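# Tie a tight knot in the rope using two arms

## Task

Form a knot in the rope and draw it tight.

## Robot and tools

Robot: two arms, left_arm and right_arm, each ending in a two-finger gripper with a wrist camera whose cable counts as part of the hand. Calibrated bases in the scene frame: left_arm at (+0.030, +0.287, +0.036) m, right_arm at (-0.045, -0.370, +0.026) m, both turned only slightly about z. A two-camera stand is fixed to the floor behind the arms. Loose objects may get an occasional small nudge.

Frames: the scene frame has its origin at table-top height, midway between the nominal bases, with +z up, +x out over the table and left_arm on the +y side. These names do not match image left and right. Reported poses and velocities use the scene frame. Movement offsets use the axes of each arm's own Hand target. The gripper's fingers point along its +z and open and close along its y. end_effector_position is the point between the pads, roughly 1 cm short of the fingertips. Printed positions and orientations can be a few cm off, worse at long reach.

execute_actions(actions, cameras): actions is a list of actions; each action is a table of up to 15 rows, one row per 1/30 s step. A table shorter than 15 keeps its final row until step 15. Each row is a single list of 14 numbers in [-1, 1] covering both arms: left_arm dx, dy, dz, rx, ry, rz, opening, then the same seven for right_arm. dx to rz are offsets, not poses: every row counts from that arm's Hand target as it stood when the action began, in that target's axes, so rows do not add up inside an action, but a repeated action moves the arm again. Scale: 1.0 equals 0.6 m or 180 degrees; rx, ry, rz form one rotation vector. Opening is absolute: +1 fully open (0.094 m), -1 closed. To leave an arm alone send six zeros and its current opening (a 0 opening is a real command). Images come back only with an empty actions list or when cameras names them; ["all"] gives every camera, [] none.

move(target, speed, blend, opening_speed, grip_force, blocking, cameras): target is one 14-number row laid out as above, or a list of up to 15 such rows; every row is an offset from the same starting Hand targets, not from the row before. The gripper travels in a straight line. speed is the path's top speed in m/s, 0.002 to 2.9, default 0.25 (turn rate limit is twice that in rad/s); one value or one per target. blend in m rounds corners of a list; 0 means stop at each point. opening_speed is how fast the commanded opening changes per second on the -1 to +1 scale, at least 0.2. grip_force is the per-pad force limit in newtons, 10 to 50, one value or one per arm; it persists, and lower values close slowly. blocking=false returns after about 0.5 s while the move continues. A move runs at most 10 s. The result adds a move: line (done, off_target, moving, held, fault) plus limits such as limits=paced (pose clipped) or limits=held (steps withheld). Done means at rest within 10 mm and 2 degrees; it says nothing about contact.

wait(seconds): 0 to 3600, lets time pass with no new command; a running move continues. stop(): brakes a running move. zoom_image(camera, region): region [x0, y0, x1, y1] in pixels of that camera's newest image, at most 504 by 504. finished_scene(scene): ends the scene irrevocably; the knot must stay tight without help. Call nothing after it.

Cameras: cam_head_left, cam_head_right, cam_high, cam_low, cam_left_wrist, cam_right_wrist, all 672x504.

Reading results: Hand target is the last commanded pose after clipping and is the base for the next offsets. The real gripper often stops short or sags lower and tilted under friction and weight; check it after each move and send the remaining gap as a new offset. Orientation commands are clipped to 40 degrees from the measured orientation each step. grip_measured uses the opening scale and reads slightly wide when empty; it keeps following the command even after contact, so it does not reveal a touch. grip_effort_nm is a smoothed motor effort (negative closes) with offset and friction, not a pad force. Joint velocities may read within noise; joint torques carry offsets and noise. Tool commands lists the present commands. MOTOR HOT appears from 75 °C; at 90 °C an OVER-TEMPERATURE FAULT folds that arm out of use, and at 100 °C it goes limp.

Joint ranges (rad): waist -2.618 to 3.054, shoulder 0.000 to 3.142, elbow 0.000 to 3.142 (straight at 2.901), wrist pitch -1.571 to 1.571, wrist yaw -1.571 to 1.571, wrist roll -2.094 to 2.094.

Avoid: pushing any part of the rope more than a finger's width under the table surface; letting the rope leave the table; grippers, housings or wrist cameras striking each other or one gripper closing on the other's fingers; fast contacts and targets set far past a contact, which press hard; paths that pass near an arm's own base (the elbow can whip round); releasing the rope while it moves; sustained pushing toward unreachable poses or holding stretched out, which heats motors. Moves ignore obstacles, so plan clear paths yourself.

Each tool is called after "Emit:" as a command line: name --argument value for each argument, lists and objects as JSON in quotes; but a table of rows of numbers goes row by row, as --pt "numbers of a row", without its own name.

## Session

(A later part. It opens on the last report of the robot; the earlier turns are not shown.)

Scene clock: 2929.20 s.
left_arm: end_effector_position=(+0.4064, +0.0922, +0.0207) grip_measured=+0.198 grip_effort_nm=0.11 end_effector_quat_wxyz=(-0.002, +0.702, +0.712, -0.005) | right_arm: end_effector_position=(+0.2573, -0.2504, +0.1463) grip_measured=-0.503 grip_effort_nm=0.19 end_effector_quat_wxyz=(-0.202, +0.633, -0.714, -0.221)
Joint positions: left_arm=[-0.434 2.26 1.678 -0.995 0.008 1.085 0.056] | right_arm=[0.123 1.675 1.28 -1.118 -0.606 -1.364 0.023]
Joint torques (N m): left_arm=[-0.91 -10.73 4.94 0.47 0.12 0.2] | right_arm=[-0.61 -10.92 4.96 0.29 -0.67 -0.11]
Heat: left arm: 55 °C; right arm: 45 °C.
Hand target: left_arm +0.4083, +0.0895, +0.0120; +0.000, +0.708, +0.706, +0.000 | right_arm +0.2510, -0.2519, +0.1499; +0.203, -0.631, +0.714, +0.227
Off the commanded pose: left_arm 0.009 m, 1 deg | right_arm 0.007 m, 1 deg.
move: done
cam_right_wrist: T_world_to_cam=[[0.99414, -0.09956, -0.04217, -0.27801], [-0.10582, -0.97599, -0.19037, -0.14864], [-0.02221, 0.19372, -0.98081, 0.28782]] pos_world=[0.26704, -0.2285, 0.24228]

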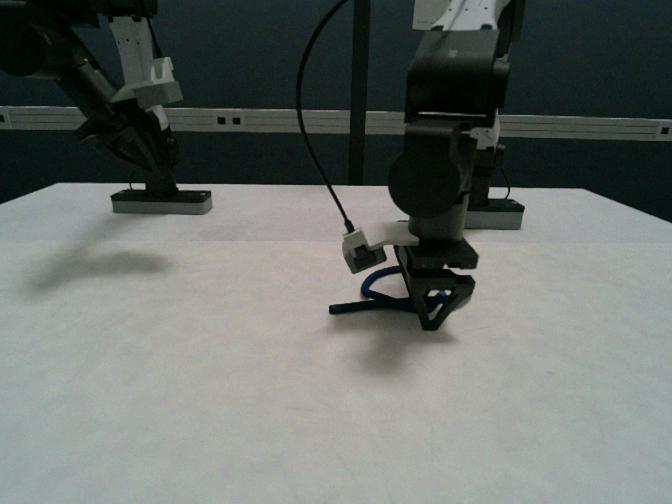

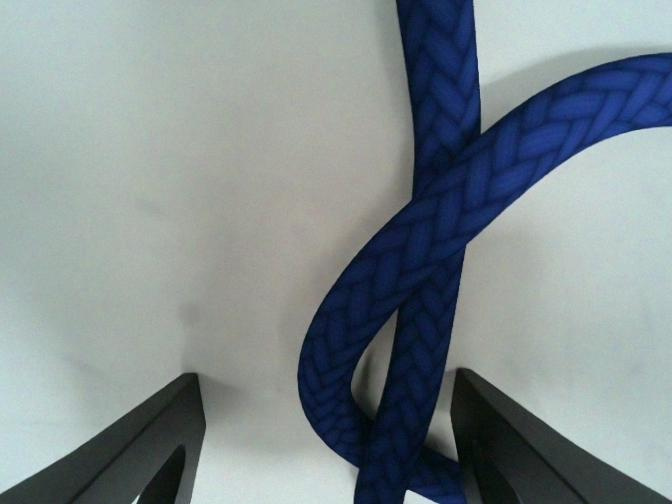

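Emit:
move --target '[0, 0, 0, 0, 0, 0, -0.85, 0, 0, 0, 0, 0, 0, -0.5]' --opening_speed 0.6 --cameras '["cam_right_wrist"]'

Emit:
move --pt "0 0 -0.0583 0 0 0 -0.85 0 0 0 0 0 0 -0.5" --pt "-0.15 -0.0667 -0.0583 0 0 0 -0.85 0 0 0 0 0 0 -0.5" --pt "-0.15 -0.0667 0.0 0 0 0 -0.85 0 0 0 0 0 0 -0.5" --speed 0.08 --blend '[0.01, 0.01, 0]' --cameras '["cam_low", "cam_head_right", "cam_high", "cam_right_wrist"]'

Scene clock: 2947.77 s.
left_arm: end_effector_position=(+0.4097, +0.0907, +0.0207) grip_measured=-0.695 grip_effort_nm=-0.95 end_effector_quat_wxyz=(+0.005, +0.703, +0.712, -0.002) | right_arm: end_effector_position=(+0.2573, -0.2504, +0.1463) grip_measured=-0.503 grip_effort_nm=0.19 end_effector_quat_wxyz=(-0.202, +0.633, -0.714, -0.221)
Joint positions: left_arm=[-0.434 2.26 1.678 -0.981 0.007 1.085 0.014] | right_arm=[0.123 1.675 1.28 -1.118 -0.606 -1.364 0.023]
Joint torques (N m): left_arm=[-0.98 -10.67 4.81 0.43 0.1 0.21] | right_arm=[-0.61 -10.92 4.97 0.29 -0.68 -0.12]
Heat: left arm: 54 °C; right arm: 45 °C.
Hand target: left_arm +0.4083, +0.0896, +0.0120; +0.000, +0.708, +0.706, +0.000 | right_arm +0.2510, -0.2519, +0.1499; +0.203, -0.631, +0.714, +0.227
Off the commanded pose: left_arm 0.009 m, 1 deg | right_arm 0.007 m, 1 deg.
move: done
cam_right_wrist: T_world_to_cam=[[0.99414, -0.09956, -0.04217, -0.27801], [-0.10582, -0.97599, -0.19037, -0.14864], [-0.02221, 0.19372, -0.98081, 0.28782]] pos_world=[0.26704, -0.2285, 0.24228]

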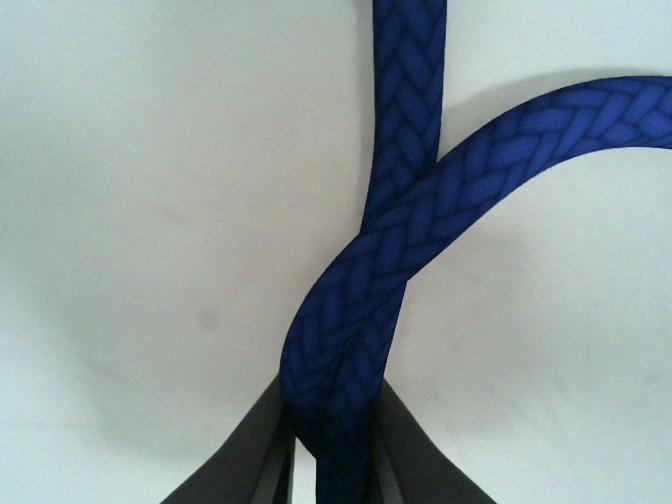

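Scene clock: 2950.37 s.
left_arm: end_effector_position=(+0.3655, +0.0025, +0.0208) grip_measured=-0.702 grip_effort_nm=-1.03 end_effector_quat_wxyz=(-0.004, +0.710, +0.705, -0.004) | right_arm: end_effector_position=(+0.2573, -0.2504, +0.1463) grip_measured=-0.503 grip_effort_nm=0.19 end_effector_quat_wxyz=(-0.202, +0.633, -0.714, -0.221)
Joint positions: left_arm=[-0.661 2.326 1.791 -1.046 0.007 0.879 0.014] | right_arm=[0.123 1.675 1.28 -1.118 -0.606 -1.364 0.023]
Joint torques (N m): left_arm=[-0.75 -11.3 4.98 0.52 0.12 0] | right_arm=[-0.62 -10.92 4.98 0.29 -0.68 -0.12]
Heat: left arm: 55 °C; right arm: 45 °C.
Hand target: left_arm +0.3681, -0.0004, +0.0121; +0.000, +0.708, +0.706, +0.000 | right_arm +0.2510, -0.2519, +0.1499; +0.203, -0.631, +0.714, +0.227
Off the commanded pose: left_arm 0.010 m, 1 deg | right_arm 0.007 m, 1 deg.
move: done
cam_right_wrist: T_world_to_cam=[[0.99414, -0.09956, -0.04217, -0.27801], [-0.10582, -0.97599, -0.19037, -0.14864], [-0.02221, 0.19372, -0.98081, 0.28782]] pos_world=[0.26704, -0.2285, 0.24228]
Images, in order (width x height): cam_head_right 672x504, cam_high 672x504, cam_low 672x504, cam_right_wrist 672x504.

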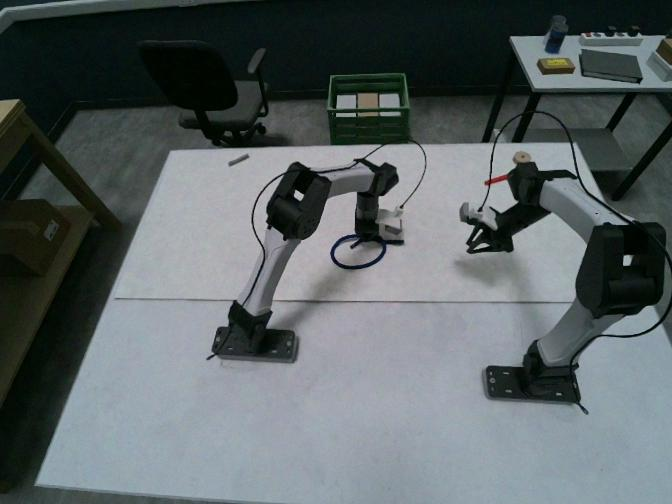

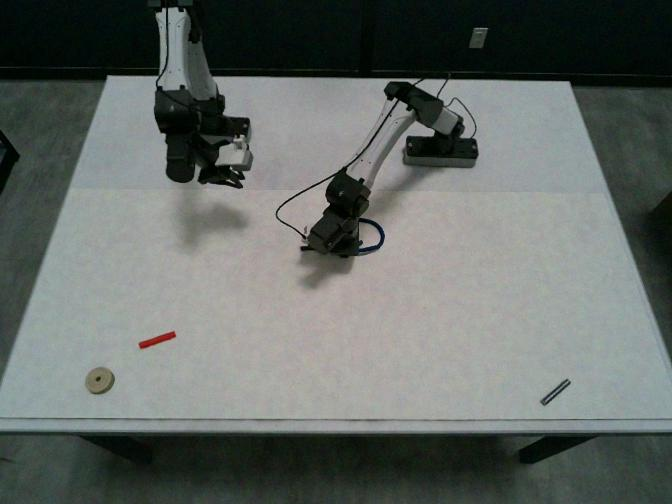

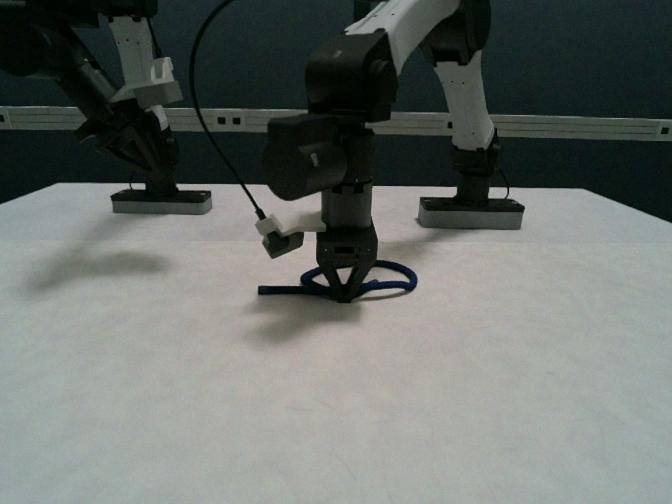

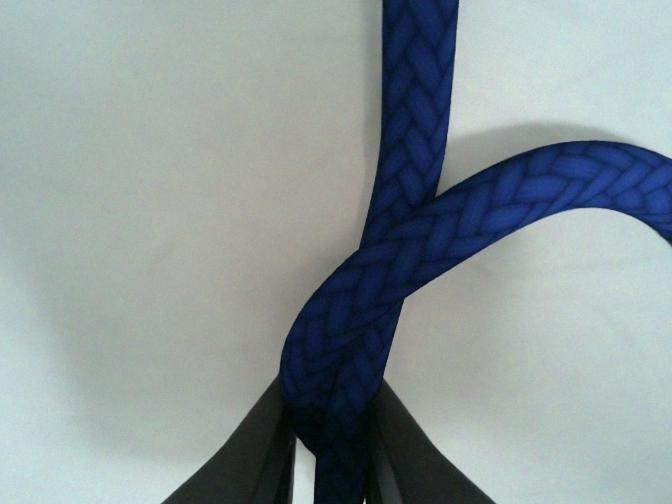

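Emit:
move --pt "0 0 0 0 0 0 -0.3 0 0 0 0 0 0 -0.5" --pt "0 0 -0.13 0 0 0 -0.3 0 0 0 0 0 0 -0.5" --speed 0.08 --opening_speed 0.6 --cameras '["cam_head_right", "cam_right_wrist"]'

Scene clock: 2964.17 s.
left_arm: end_effector_position=(+0.3636, +0.0041, +0.0690) grip_measured=-0.302 grip_effort_nm=0.11 end_effector_quat_wxyz=(-0.022, +0.709, +0.705, -0.006) | right_arm: end_effector_position=(+0.2573, -0.2504, +0.1463) grip_measured=-0.503 grip_effort_nm=0.19 end_effector_quat_wxyz=(-0.202, +0.633, -0.714, -0.221)
Joint positions: left_arm=[-0.661 2.31 1.958 -1.264 0.007 0.878 0.033] | right_arm=[0.123 1.675 1.28 -1.118 -0.606 -1.364 0.023]
Joint torques (N m): left_arm=[-0.76 -16.27 8.42 0.03 0.13 0.03] | right_arm=[-0.64 -10.92 4.96 0.29 -0.67 -0.11]
Heat: left arm: 53 °C; right arm: 45 °C.
Hand target: left_arm +0.3681, -0.0003, +0.0901; +0.000, +0.708, +0.706, +0.000 | right_arm +0.2510, -0.2519, +0.1499; +0.203, -0.631, +0.714, +0.227
Off the commanded pose: left_arm 0.022 m, 3 deg | right_arm 0.007 m, 1 deg.
move: off_target (left_arm)
cam_right_wrist: T_world_to_cam=[[0.99414, -0.09956, -0.04217, -0.27801], [-0.10582, -0.97599, -0.19037, -0.14864], [-0.02221, 0.19372, -0.98081, 0.28782]] pos_world=[0.26704, -0.2285, 0.24228]

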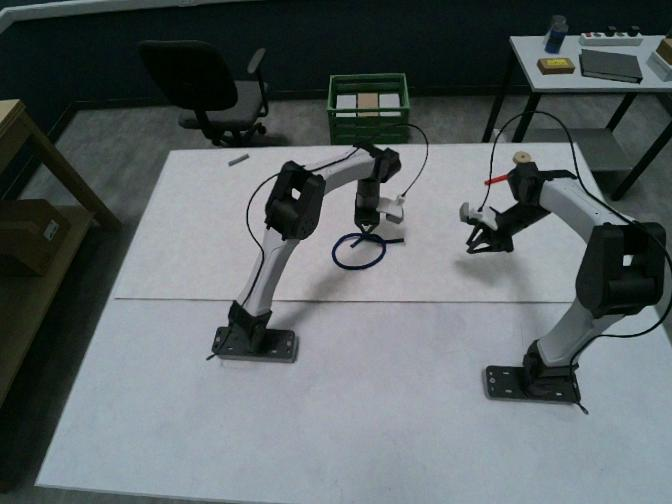

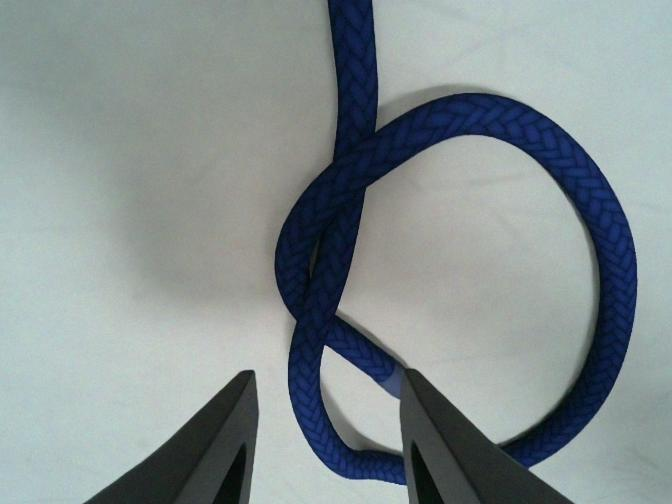

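Emit:
move --pt "0.076 -0.0252 -0.0167 0 0 -0.389 -0.4 0 0 0 0 0 0 -0.5" --pt "0.076 -0.0252 -0.0167 0 0 -0.389 -0.4 -0.1418 -0.1733 0.27 0 0 0 -0.5" --speed '[0.25, 0.12]' --cameras '["cam_low", "cam_head_right", "cam_right_wrist", "cam_left_wrist"]'

Scene clock: 3020.17 s.
left_arm: end_effector_position=(+0.3471, +0.0459, +0.0874) grip_measured=-0.398 grip_effort_nm=-0.10 end_effector_quat_wxyz=(-0.024, +0.181, +0.983, +0.008) | right_arm: end_effector_position=(+0.3595, -0.1032, +0.0659) grip_measured=-0.503 grip_effort_nm=0.19 end_effector_quat_wxyz=(-0.204, +0.631, -0.712, -0.231)
Joint positions: left_arm=[-0.607 2.137 1.748 -1.233 0.007 -0.281 0.028] | right_arm=[0.442 2.204 1.667 -0.769 -0.574 -0.984 0.023]
Joint torques (N m): left_arm=[0.02 -15.34 5.09 0.35 0.06 0.02] | right_arm=[0.57 -12.4 7.91 1.08 -0.37 0.1]
Heat: left arm: 65 °C; right arm: 45 °C.
Hand target: left_arm +0.3531, +0.0453, +0.1001; +0.000, +0.175, +0.985, +0.000 | right_arm +0.3651, -0.0996, +0.0599; +0.203, -0.631, +0.714, +0.227
Off the commanded pose: left_arm 0.014 m, 3 deg | right_arm 0.009 m, 1 deg.
move: off_target (left_arm)
cam_left_wrist: T_world_to_cam=[[-0.35287, -0.9356, -0.01156, 0.1669], [-0.82397, 0.30487, 0.47762, 0.26463], [-0.44334, 0.17806, -0.87849, 0.30853]] pos_world=[0.41373, 0.02054, 0.14658]
cam_right_wrist: T_world_to_cam=[[0.99393, -0.0955, -0.05464, -0.36708], [-0.10483, -0.97278, -0.20665, -0.00845], [-0.03342, 0.21113, -0.97689, 0.18821]] pos_world=[0.37025, -0.08301, 0.16206]
Images, in order (width x height): cam_head_right 672x504, cam_low 672x504, cam_left_wrist 672x504, cam_right_wrist 672x504.

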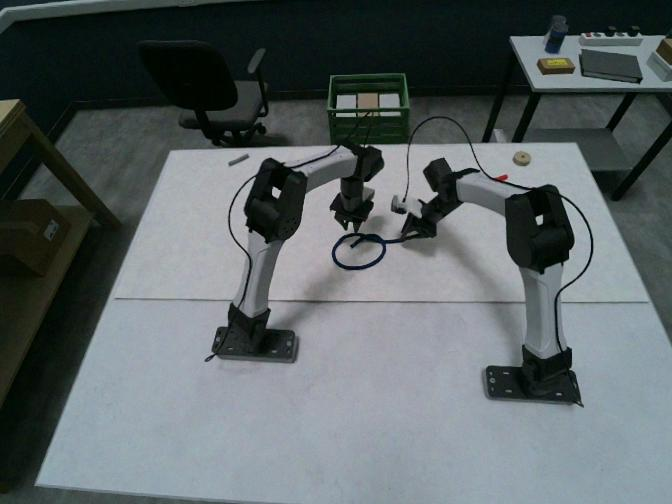

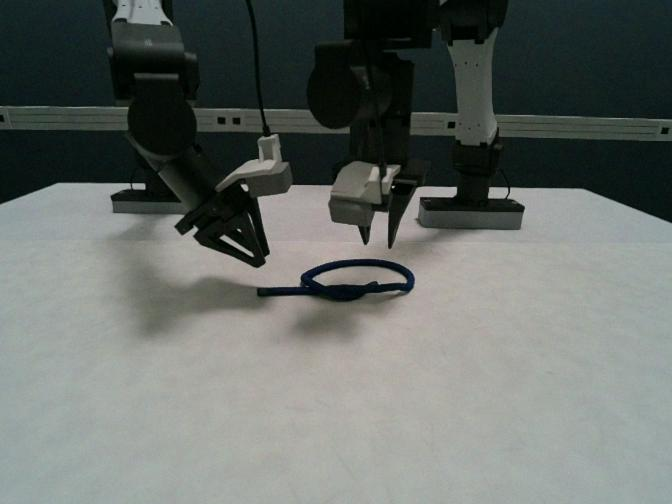

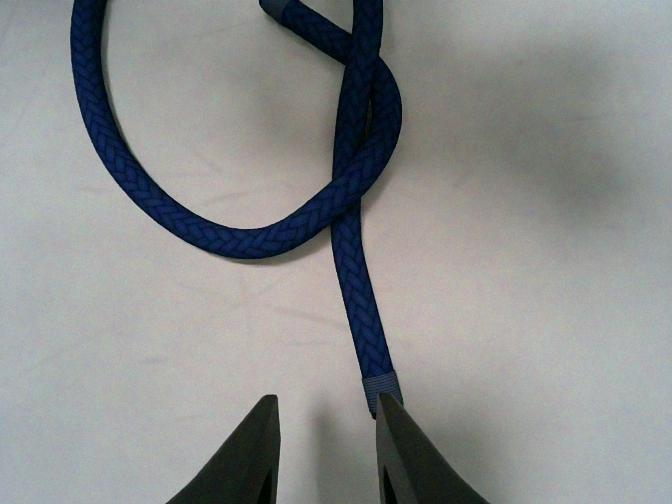

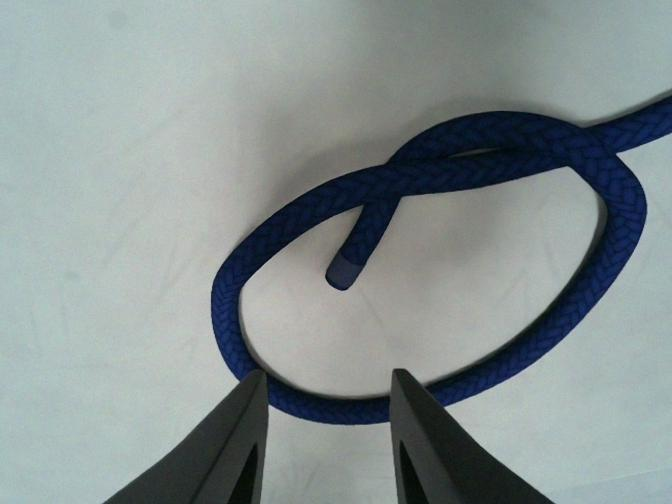

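Emit:
move --pt "0.0025 -0.0167 0.1485 0 0 0 -0.45 0.0181 -0.0169 0.0962 0 0 0 -0.5" --speed 0.06 --cameras '["cam_low", "cam_right_wrist", "cam_left_wrist"]'

Scene clock: 3044.97 s.
left_arm: end_effector_position=(+0.3452, +0.0407, +0.0195) grip_measured=-0.448 grip_effort_nm=-0.10 end_effector_quat_wxyz=(-0.008, +0.176, +0.984, +0.000) | right_arm: end_effector_position=(+0.3719, -0.0799, +0.0219) grip_measured=-0.503 grip_effort_nm=0.19 end_effector_quat_wxyz=(-0.210, +0.631, -0.711, -0.230)
Joint positions: left_arm=[-0.62 2.182 1.542 -0.946 0.007 -0.305 0.026] | right_arm=[0.478 2.327 1.685 -0.626 -0.566 -0.939 0.023]
Joint torques (N m): left_arm=[-1.01 -9.96 4.77 0.62 0.08 0.03] | right_arm=[0.81 -11.85 7.1 1.26 -0.34 0.09]
Heat: left arm: 67 °C; right arm: 49 °C.
Hand target: left_arm +0.3482, +0.0363, +0.0111; +0.000, +0.175, +0.985, +0.000 | right_arm +0.3741, -0.0760, +0.0059; +0.203, -0.631, +0.714, +0.227
Off the commanded pose: left_arm 0.010 m, 1 deg | right_arm 0.017 m, 1 deg.
move: off_target (right_arm)
cam_left_wrist: T_world_to_cam=[[-0.34194, -0.93972, -0.00187, 0.15671], [-0.84078, 0.30505, 0.44725, 0.30349], [-0.41972, 0.15451, -0.89441, 0.2421]] pos_world=[0.41037, 0.01728, 0.08109]
cam_right_wrist: T_world_to_cam=[[0.99428, -0.09704, -0.04456, -0.37996], [-0.10442, -0.97084, -0.21578, 0.00663], [-0.02232, 0.2192, -0.97542, 0.13723]] pos_world=[0.38155, -0.06052, 0.11836]
Images, in order (width x height): cam_low 672x504, cam_left_wrist 672x504, cam_right_wrist 672x504.

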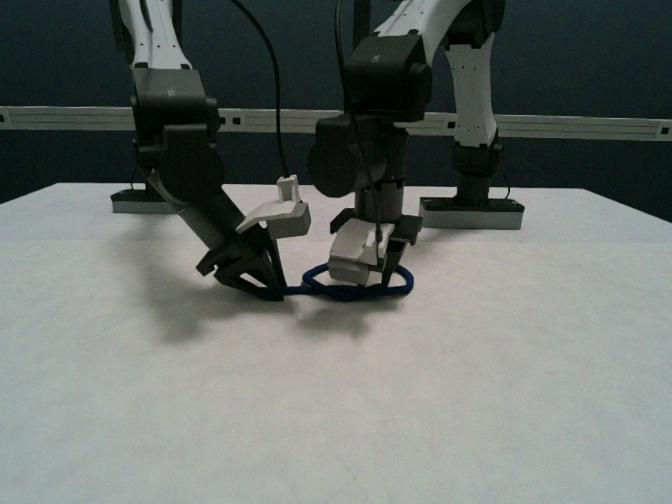

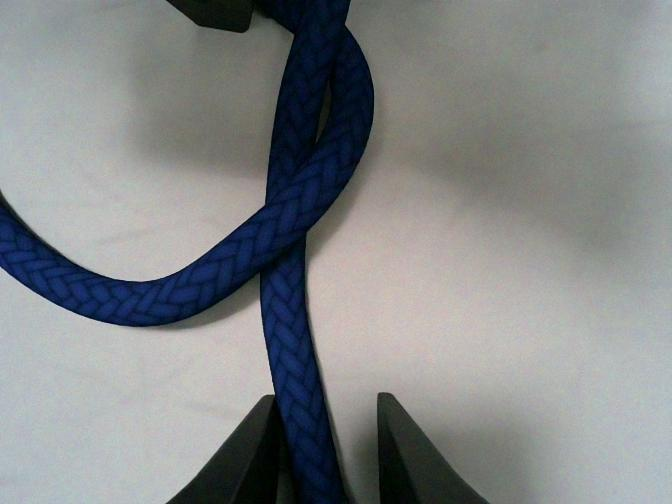

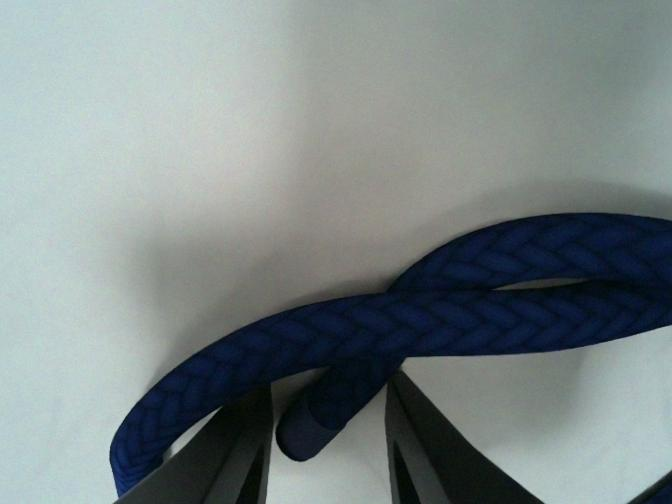

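Emit:
move --target '[0, 0, 0, 0, 0, 0, -0.92, 0, 0, 0, 0, 0, 0, -0.92]' --opening_speed 0.6 --cameras '["cam_right_wrist", "cam_left_wrist"]'

Scene clock: 3052.47 s.
left_arm: end_effector_position=(+0.3475, +0.0389, +0.0195) grip_measured=-0.845 grip_effort_nm=-0.96 end_effector_quat_wxyz=(-0.003, +0.176, +0.984, -0.002) | right_arm: end_effector_position=(+0.3744, -0.0787, +0.0228) grip_measured=-0.810 grip_effort_nm=-0.98 end_effector_quat_wxyz=(-0.216, +0.631, -0.709, -0.228)
Joint positions: left_arm=[-0.62 2.182 1.542 -0.934 0.007 -0.305 0.007] | right_arm=[0.478 2.327 1.685 -0.613 -0.566 -0.939 0.009]
Joint torques (N m): left_arm=[-0.99 -9.91 4.83 0.55 0.06 0.02] | right_arm=[0.83 -11.89 7.12 1.14 -0.34 0.1]
Heat: left arm: 64 °C; right arm: 48 °C.
Hand target: left_arm +0.3483, +0.0363, +0.0111; +0.000, +0.175, +0.985, +0.000 | right_arm +0.3740, -0.0760, +0.0059; +0.203, -0.631, +0.714, +0.227
Off the commanded pose: left_arm 0.009 m, 0 deg | right_arm 0.017 m, 2 deg.
move: done
cam_left_wrist: T_world_to_cam=[[-0.34194, -0.93972, 0.00174, 0.15577], [-0.84493, 0.30826, 0.43711, 0.30748], [-0.4113, 0.148, -0.89941, 0.24076]] pos_world=[0.41209, 0.01596, 0.08187]
cam_right_wrist: T_world_to_cam=[[0.99472, -0.09713, -0.03325, -0.38285], [-0.10211, -0.9696, -0.22237, 0.00767], [-0.01064, 0.22459, -0.9744, 0.13391]] pos_world=[0.38304, -0.05982, 0.11946]
Images, in order (width x height): cam_left_wrist 672x504, cam_right_wrist 672x504.

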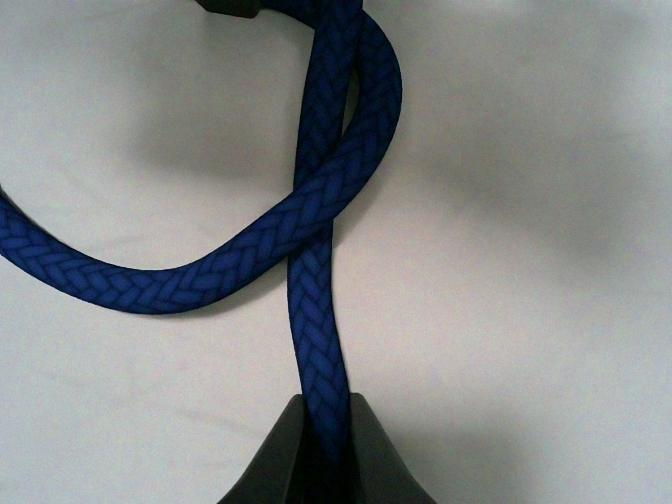

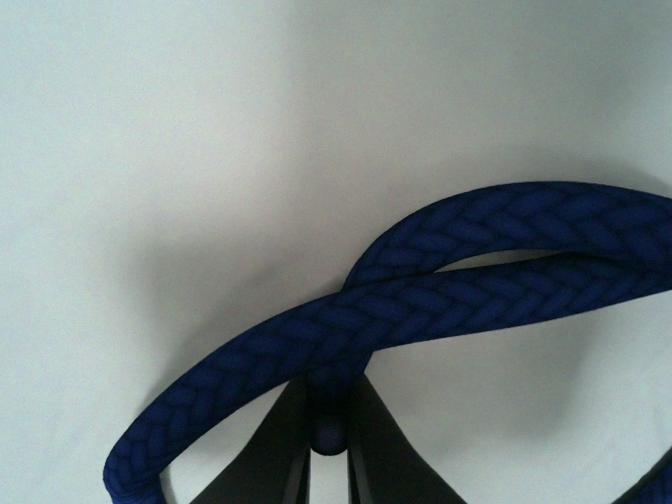

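Emit:
move --pt "0.025 0.0442 -0.0833 0 0 0 -0.94 0 0 0 0 0 0 -0.94" --pt "0.0684 0.188 -0.0833 0 0 0 -0.94 0 0 0 0 0 0 -0.94" --speed 0.06 --blend '[0.015, 0]' --cameras '["cam_low", "cam_head_right", "cam_high", "cam_right_wrist", "cam_left_wrist"]'

Scene clock: 3068.77 s.
left_arm: end_effector_position=(+0.3419, +0.1555, +0.0521) grip_measured=-0.848 grip_effort_nm=-1.03 end_effector_quat_wxyz=(-0.023, +0.173, +0.985, +0.002) | right_arm: end_effector_position=(+0.3745, -0.0787, +0.0228) grip_measured=-0.811 grip_effort_nm=-0.99 end_effector_quat_wxyz=(-0.216, +0.631, -0.709, -0.228)
Joint positions: left_arm=[-0.355 1.946 1.318 -0.989 0.007 -0.045 0.007] | right_arm=[0.478 2.327 1.685 -0.613 -0.566 -0.939 0.009]
Joint torques (N m): left_arm=[0.17 -12.88 4.86 0.35 0.07 0.25] | right_arm=[0.83 -11.89 7.13 1.14 -0.35 0.08]
Heat: left arm: 60 °C; right arm: 47 °C.
Hand target: left_arm +0.3485, +0.1564, +0.0609; +0.000, +0.175, +0.985, +0.000 | right_arm +0.3741, -0.0760, +0.0059; +0.203, -0.631, +0.714, +0.227
Off the commanded pose: left_arm 0.011 m, 3 deg | right_arm 0.017 m, 2 deg.
move: off_target (left_arm); blend cut to 0 m at target 1
cam_left_wrist: T_world_to_cam=[[-0.33723, -0.94142, 0.0007, 0.2621], [-0.82885, 0.29726, 0.47397, 0.24689], [-0.44642, 0.15926, -0.88054, 0.25979]] pos_world=[0.409, 0.13199, 0.11155]
cam_right_wrist: T_world_to_cam=[[0.99473, -0.09711, -0.03284, -0.38291], [-0.102, -0.96958, -0.22251, 0.00765], [-0.01024, 0.22468, -0.97438, 0.13376]] pos_world=[0.38304, -0.05982, 0.11946]
Images, in order (width x height): cam_head_right 672x504, cam_high 672x504, cam_low 672x504, cam_left_wrist 672x504, cam_right_wrist 672x504.

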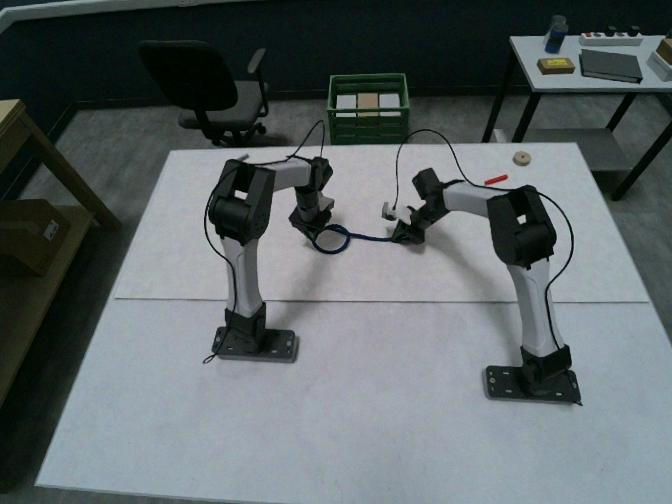

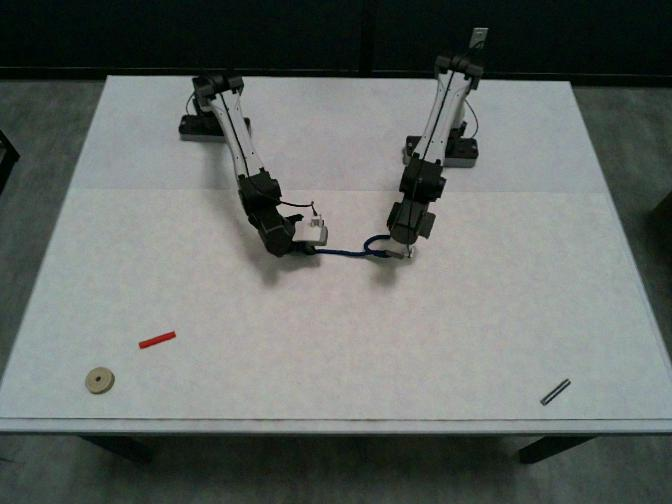

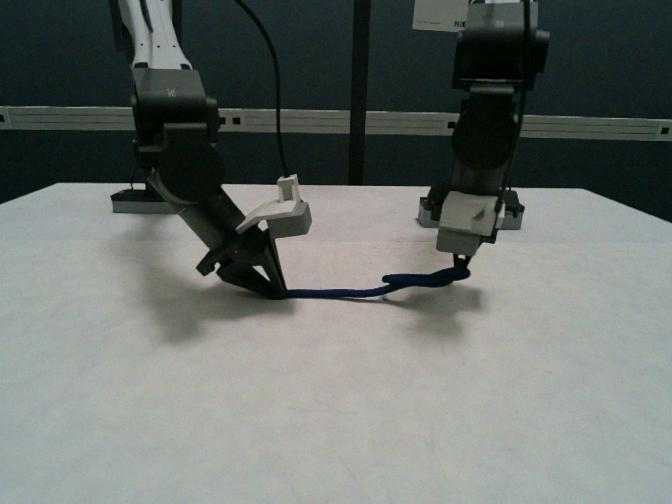

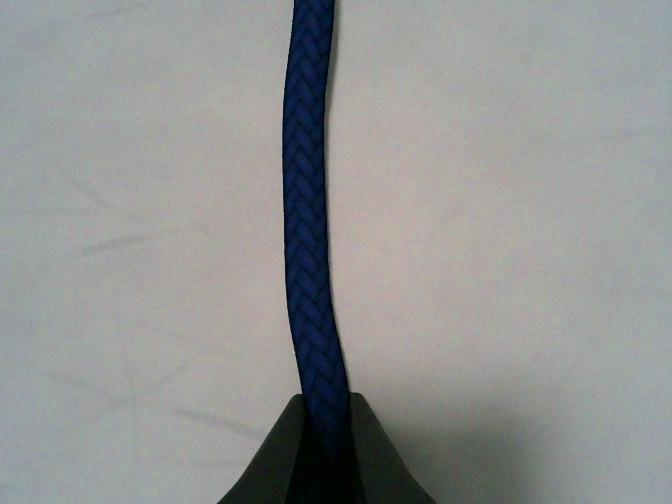

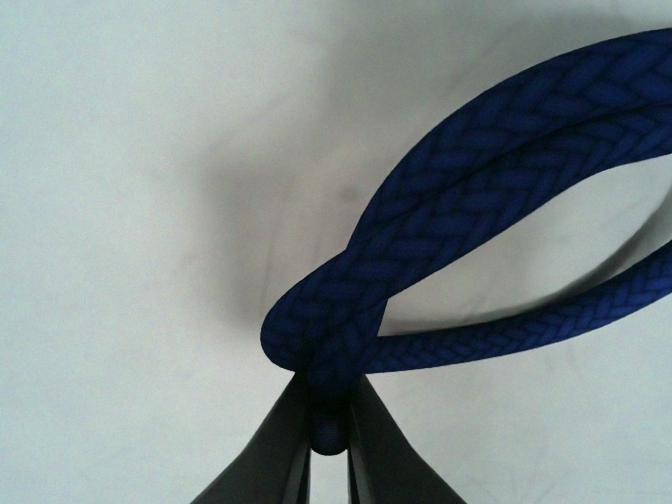

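Emit:
move --pt "0.0456 0.1253 0.0333 0 0 0 -0.94 0 0 0 0 0 0 -0.94" --speed 0.06 --cameras '["cam_low", "cam_head_right", "cam_high", "cam_right_wrist"]'

Scene clock: 3089.10 s.
left_arm: end_effector_position=(+0.3420, +0.2343, +0.0333) grip_measured=-0.848 grip_effort_nm=-1.03 end_effector_quat_wxyz=(-0.023, +0.173, +0.985, -0.004) | right_arm: end_effector_position=(+0.3745, -0.0787, +0.0228) grip_measured=-0.811 grip_effort_nm=-1.00 end_effector_quat_wxyz=(-0.216, +0.631, -0.709, -0.228)
Joint positions: left_arm=[-0.123 1.9 1.171 -0.888 0.007 0.186 0.007] | right_arm=[0.478 2.327 1.685 -0.613 -0.566 -0.939 0.009]
Joint torques (N m): left_arm=[0.09 -12.04 4.63 0.42 0.09 0.24] | right_arm=[0.84 -11.89 7.12 1.13 -0.35 0.09]
Heat: left arm: 60 °C; right arm: 47 °C.
Hand target: left_arm +0.3487, +0.2364, +0.0408; +0.000, +0.175, +0.985, +0.000 | right_arm +0.3740, -0.0760, +0.0059; +0.203, -0.631, +0.714, +0.227
Off the commanded pose: left_arm 0.010 m, 3 deg | right_arm 0.017 m, 2 deg.
move: off_target (left_arm)
cam_right_wrist: T_world_to_cam=[[0.99473, -0.09711, -0.03284, -0.38291], [-0.102, -0.96958, -0.22251, 0.00765], [-0.01024, 0.22468, -0.97438, 0.13376]] pos_world=[0.38304, -0.05982, 0.11946]
Images, in order (width x height): cam_head_right 672x504, cam_high 672x504, cam_low 672x504, cam_right_wrist 672x504.

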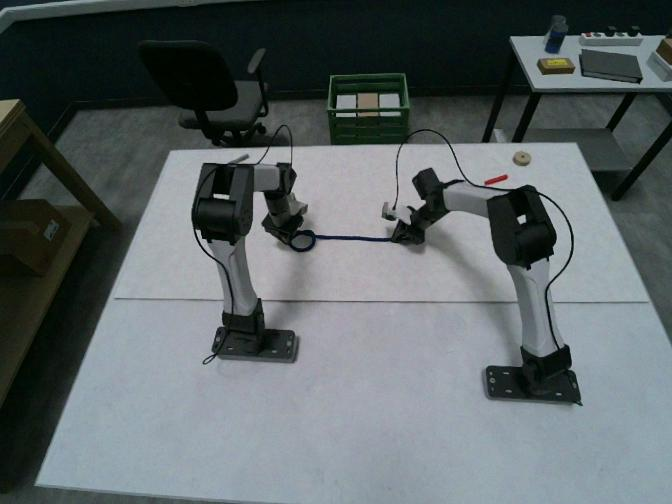

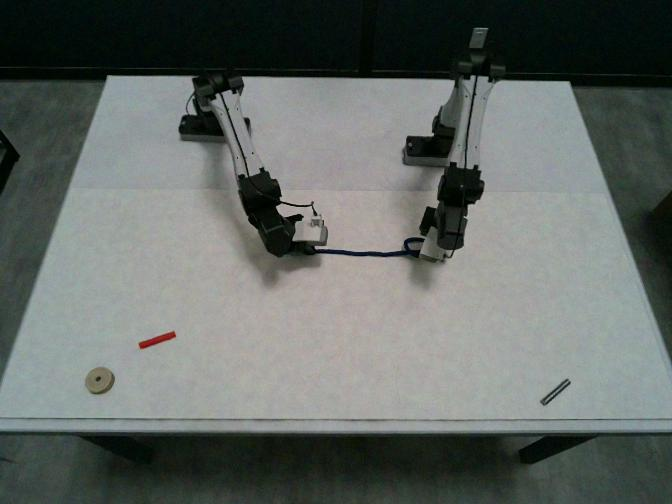

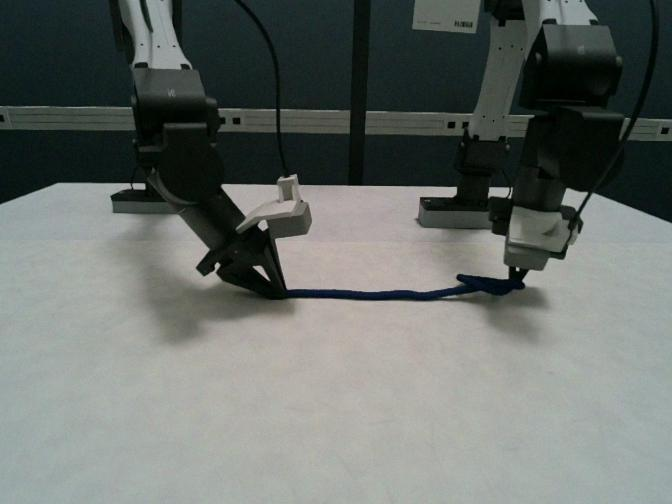

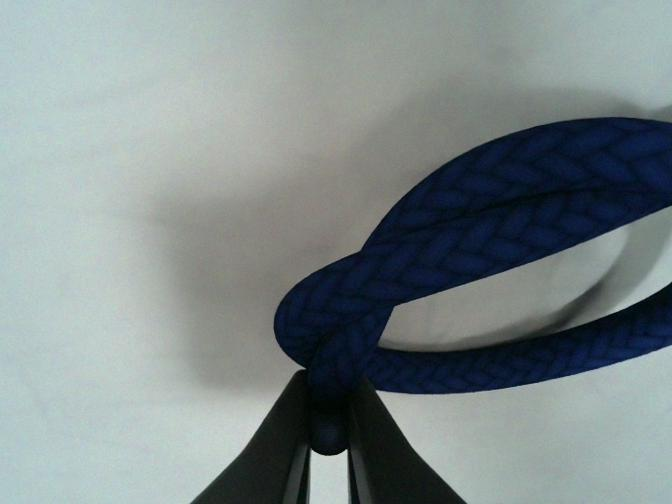

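Emit:
move --pt "0.0342 0.094 0.0 0 0 0 -0.94 0 0 0 0 0 0 -0.94" --speed 0.05 --cameras '["cam_low", "cam_head_right", "cam_high", "cam_right_wrist"]'

Scene clock: 3128.03 s.
left_arm: end_effector_position=(+0.3424, +0.2927, +0.0333) grip_measured=-0.848 grip_effort_nm=-1.03 end_effector_quat_wxyz=(-0.022, +0.174, +0.985, -0.008) | right_arm: end_effector_position=(+0.3745, -0.0787, +0.0228) grip_measured=-0.811 grip_effort_nm=-0.99 end_effector_quat_wxyz=(-0.216, +0.631, -0.709, -0.228)
Joint positions: left_arm=[0.062 1.887 1.154 -0.883 0.007 0.373 0.007] | right_arm=[0.478 2.327 1.685 -0.613 -0.566 -0.939 0.009]
Joint torques (N m): left_arm=[0.21 -11.82 4.6 0.39 0.1 0.22] | right_arm=[0.83 -11.88 7.1 1.13 -0.34 0.1]
Heat: left arm: 57 °C; right arm: 47 °C.
Hand target: left_arm +0.3489, +0.2964, +0.0408; +0.000, +0.175, +0.985, +0.000 | right_arm +0.3740, -0.0760, +0.0059; +0.203, -0.631, +0.714, +0.227
Off the commanded pose: left_arm 0.011 m, 3 deg | right_arm 0.017 m, 2 deg.
move: off_target (left_arm)
cam_right_wrist: T_world_to_cam=[[0.99473, -0.09711, -0.03284, -0.38291], [-0.102, -0.96958, -0.22251, 0.00765], [-0.01024, 0.22468, -0.97438, 0.13376]] pos_world=[0.38304, -0.05982, 0.11946]
Images, in order (width x height): cam_head_right 672x504, cam_high 672x504, cam_low 672x504, cam_right_wrist 672x504.

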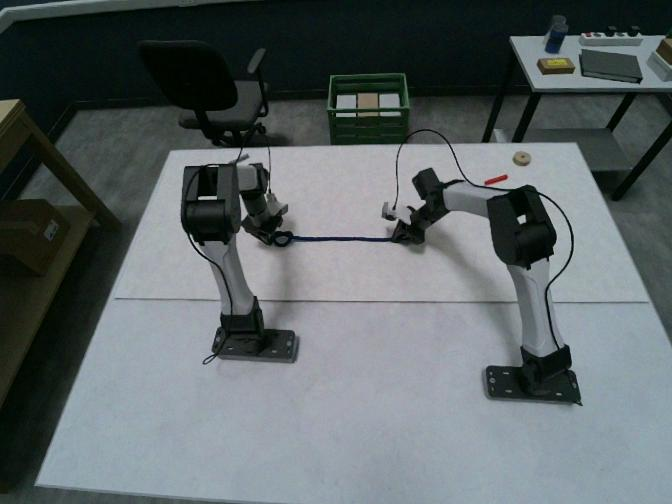

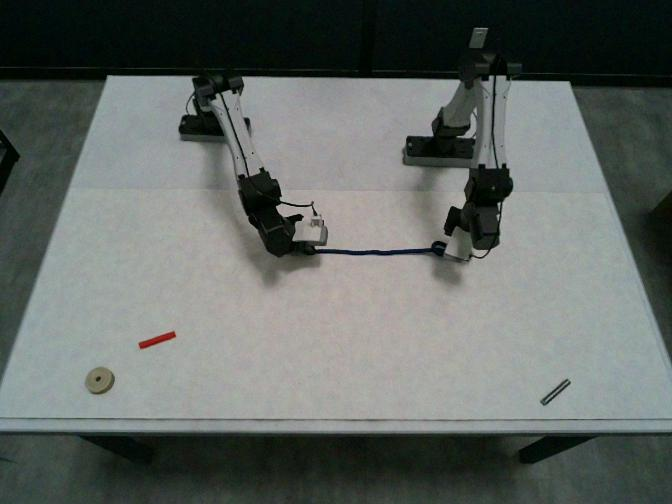

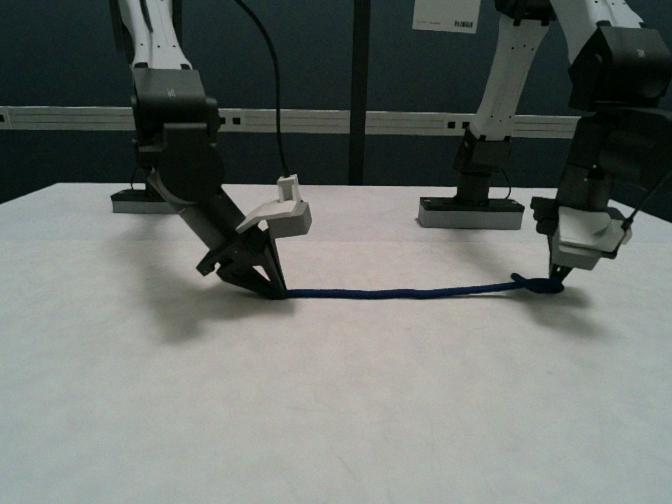

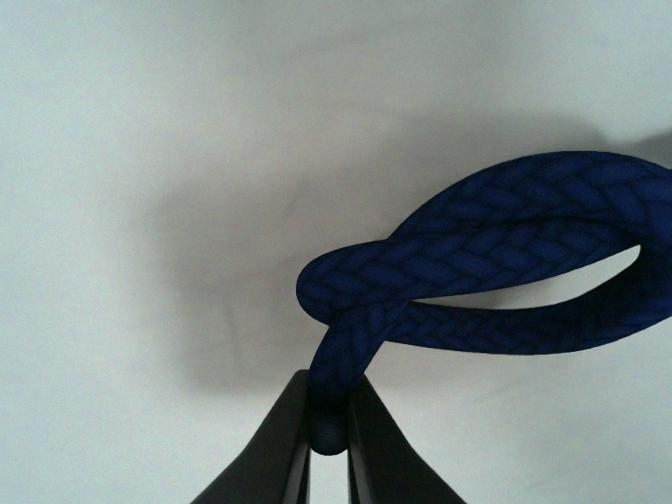

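Emit:
move --pt "0.0285 0.0783 0.0 0 0 0 -0.94 0 0 0 0 0 0 -0.94" --speed 0.05 --cameras '["cam_low", "cam_head_right", "cam_right_wrist"]'

Scene clock: 3140.20 s.
left_arm: end_effector_position=(+0.3379, +0.3402, +0.0333) grip_measured=-0.848 grip_effort_nm=-1.03 end_effector_quat_wxyz=(-0.020, +0.175, +0.984, -0.011) | right_arm: end_effector_position=(+0.3746, -0.0786, +0.0220) grip_measured=-0.811 grip_effort_nm=-0.99 end_effector_quat_wxyz=(-0.216, +0.631, -0.709, -0.228)
Joint positions: left_arm=[0.215 1.887 1.154 -0.883 0.007 0.528 0.007] | right_arm=[0.478 2.329 1.685 -0.611 -0.566 -0.939 0.009]
Joint torques (N m): left_arm=[0.32 -10.13 6.99 0.33 0.11 0.17] | right_arm=[0.84 -12.05 7.16 1.11 -0.35 0.09]
Heat: left arm: 54 °C; right arm: 48 °C.
Hand target: left_arm +0.3490, +0.3465, +0.0408; +0.000, +0.175, +0.985, +0.000 | right_arm +0.3740, -0.0760, +0.0058; +0.203, -0.631, +0.714, +0.227
Off the commanded pose: left_arm 0.015 m, 3 deg | right_arm 0.016 m, 2 deg.
move: off_target (left_arm)
cam_right_wrist: T_world_to_cam=[[0.99472, -0.09713, -0.03325, -0.38298], [-0.10211, -0.9696, -0.22237, 0.00751], [-0.01064, 0.22459, -0.9744, 0.13314]] pos_world=[0.38314, -0.05982, 0.11866]
Images, in order (width x height): cam_head_right 672x504, cam_low 672x504, cam_right_wrist 672x504.

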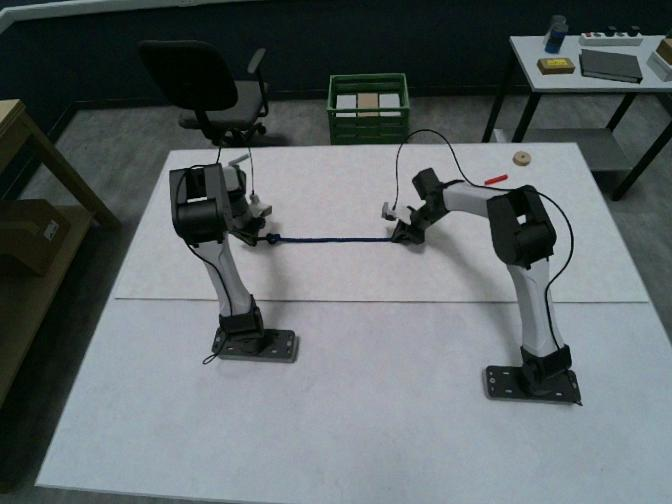

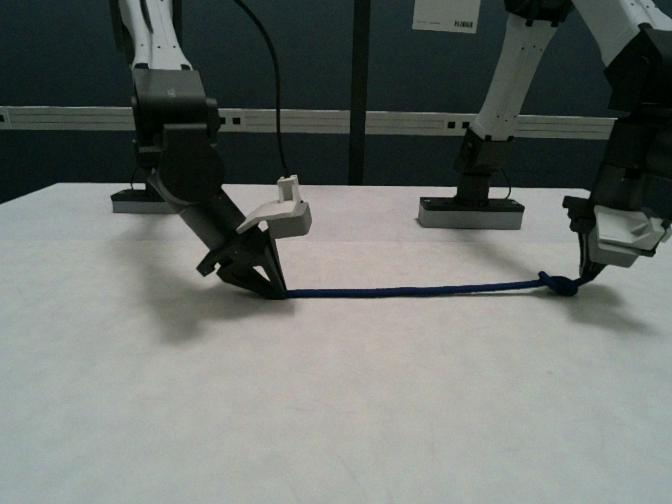

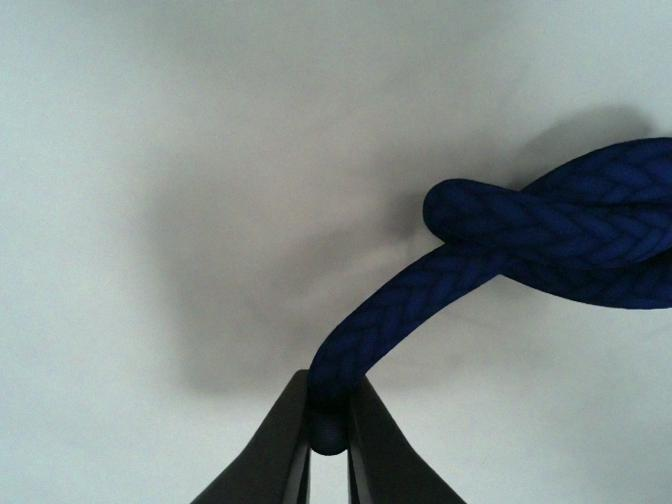

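Emit:
move --pt "0.0228 0.0626 0.0 0 0 0 -0.96 0 0 0 0 0 0 -0.96" --speed 0.04 --cameras '["cam_low", "cam_head_right", "cam_right_wrist"]'

Emit:
zoom_image --camera "cam_low" --region '[240, 220, 672, 360]'

Scene clock: 3147.07 s.
left_arm: end_effector_position=(+0.3404, +0.3710, +0.0377) grip_measured=-0.848 grip_effort_nm=-1.03 end_effector_quat_wxyz=(-0.006, +0.182, +0.983, -0.021) | right_arm: end_effector_position=(+0.3729, -0.0694, +0.0233) grip_measured=-0.811 grip_effort_nm=-0.99 end_effector_quat_wxyz=(-0.224, +0.637, -0.700, -0.234)
Joint positions: left_arm=[0.321 1.897 1.187 -0.891 0.032 0.649 0.007] | right_arm=[0.492 2.332 1.685 -0.59 -0.581 -0.939 0.009]
Joint torques (N m): left_arm=[1.33 -7.91 8.21 0.31 -0.11 0.11] | right_arm=[-0.31 -12.45 7.12 0.94 -0.19 0.09]
Heat: left arm: 53 °C; right arm: 49 °C.
Hand target: left_arm +0.3491, +0.3864, +0.0408; +0.000, +0.175, +0.985, +0.000 | right_arm +0.3741, -0.0760, +0.0058; +0.203, -0.631, +0.714, +0.227
Off the commanded pose: left_arm 0.018 m, 3 deg | right_arm 0.019 m, 3 deg.
move: off_target (left_arm)
cam_right_wrist: T_world_to_cam=[[0.99661, -0.07842, -0.02489, -0.37997], [-0.08213, -0.96655, -0.24296, 0.00982], [-0.005, 0.24418, -0.96972, 0.13151]] pos_world=[0.38015, -0.05242, 0.12046]
Images, in order (width x height): cam_head_right 672x504, cam_low 672x504, cam_right_wrist 672x504.

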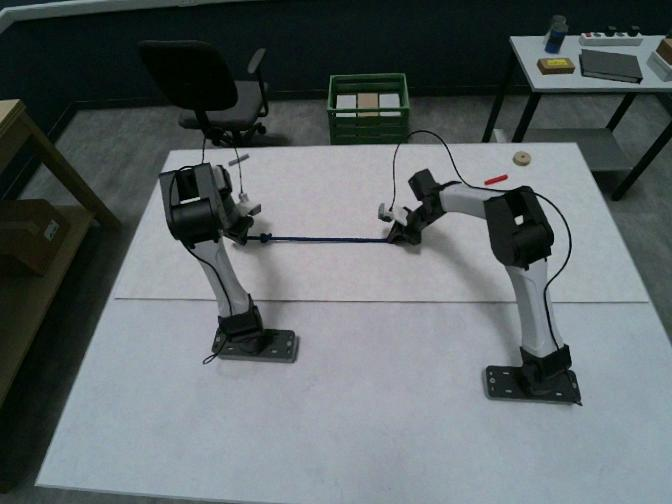

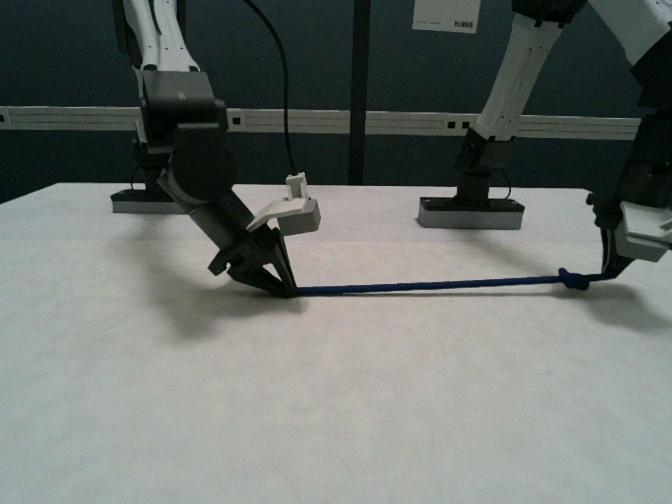

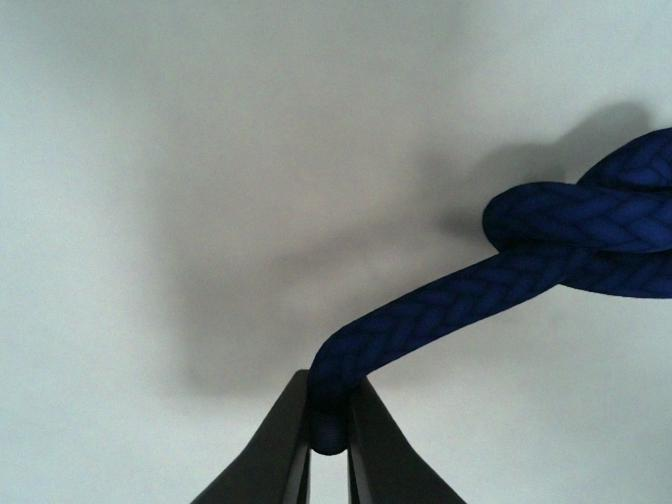

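Scaled by 1.167 from the camera's image (finer frame: 960x720).

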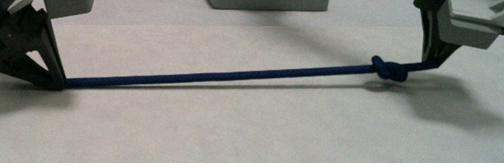

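Emit:
zoom_image --camera "cam_low" --region '[530, 240, 650, 320]'

Emit:
zoom_image --camera "cam_head_right" --region '[230, 215, 310, 265]'

Scaled by 4.200 from the camera's image (finer frame: 960x720).

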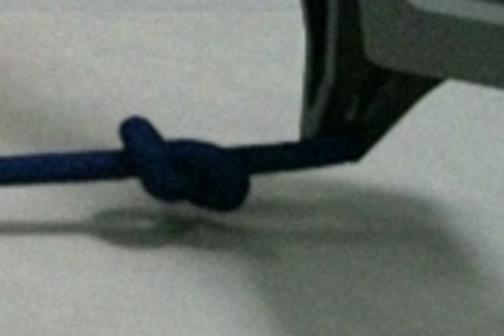

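Scaled by 6.300 from the camera's image (finer frame: 960x720).

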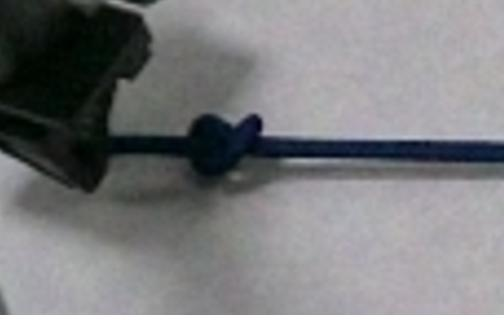

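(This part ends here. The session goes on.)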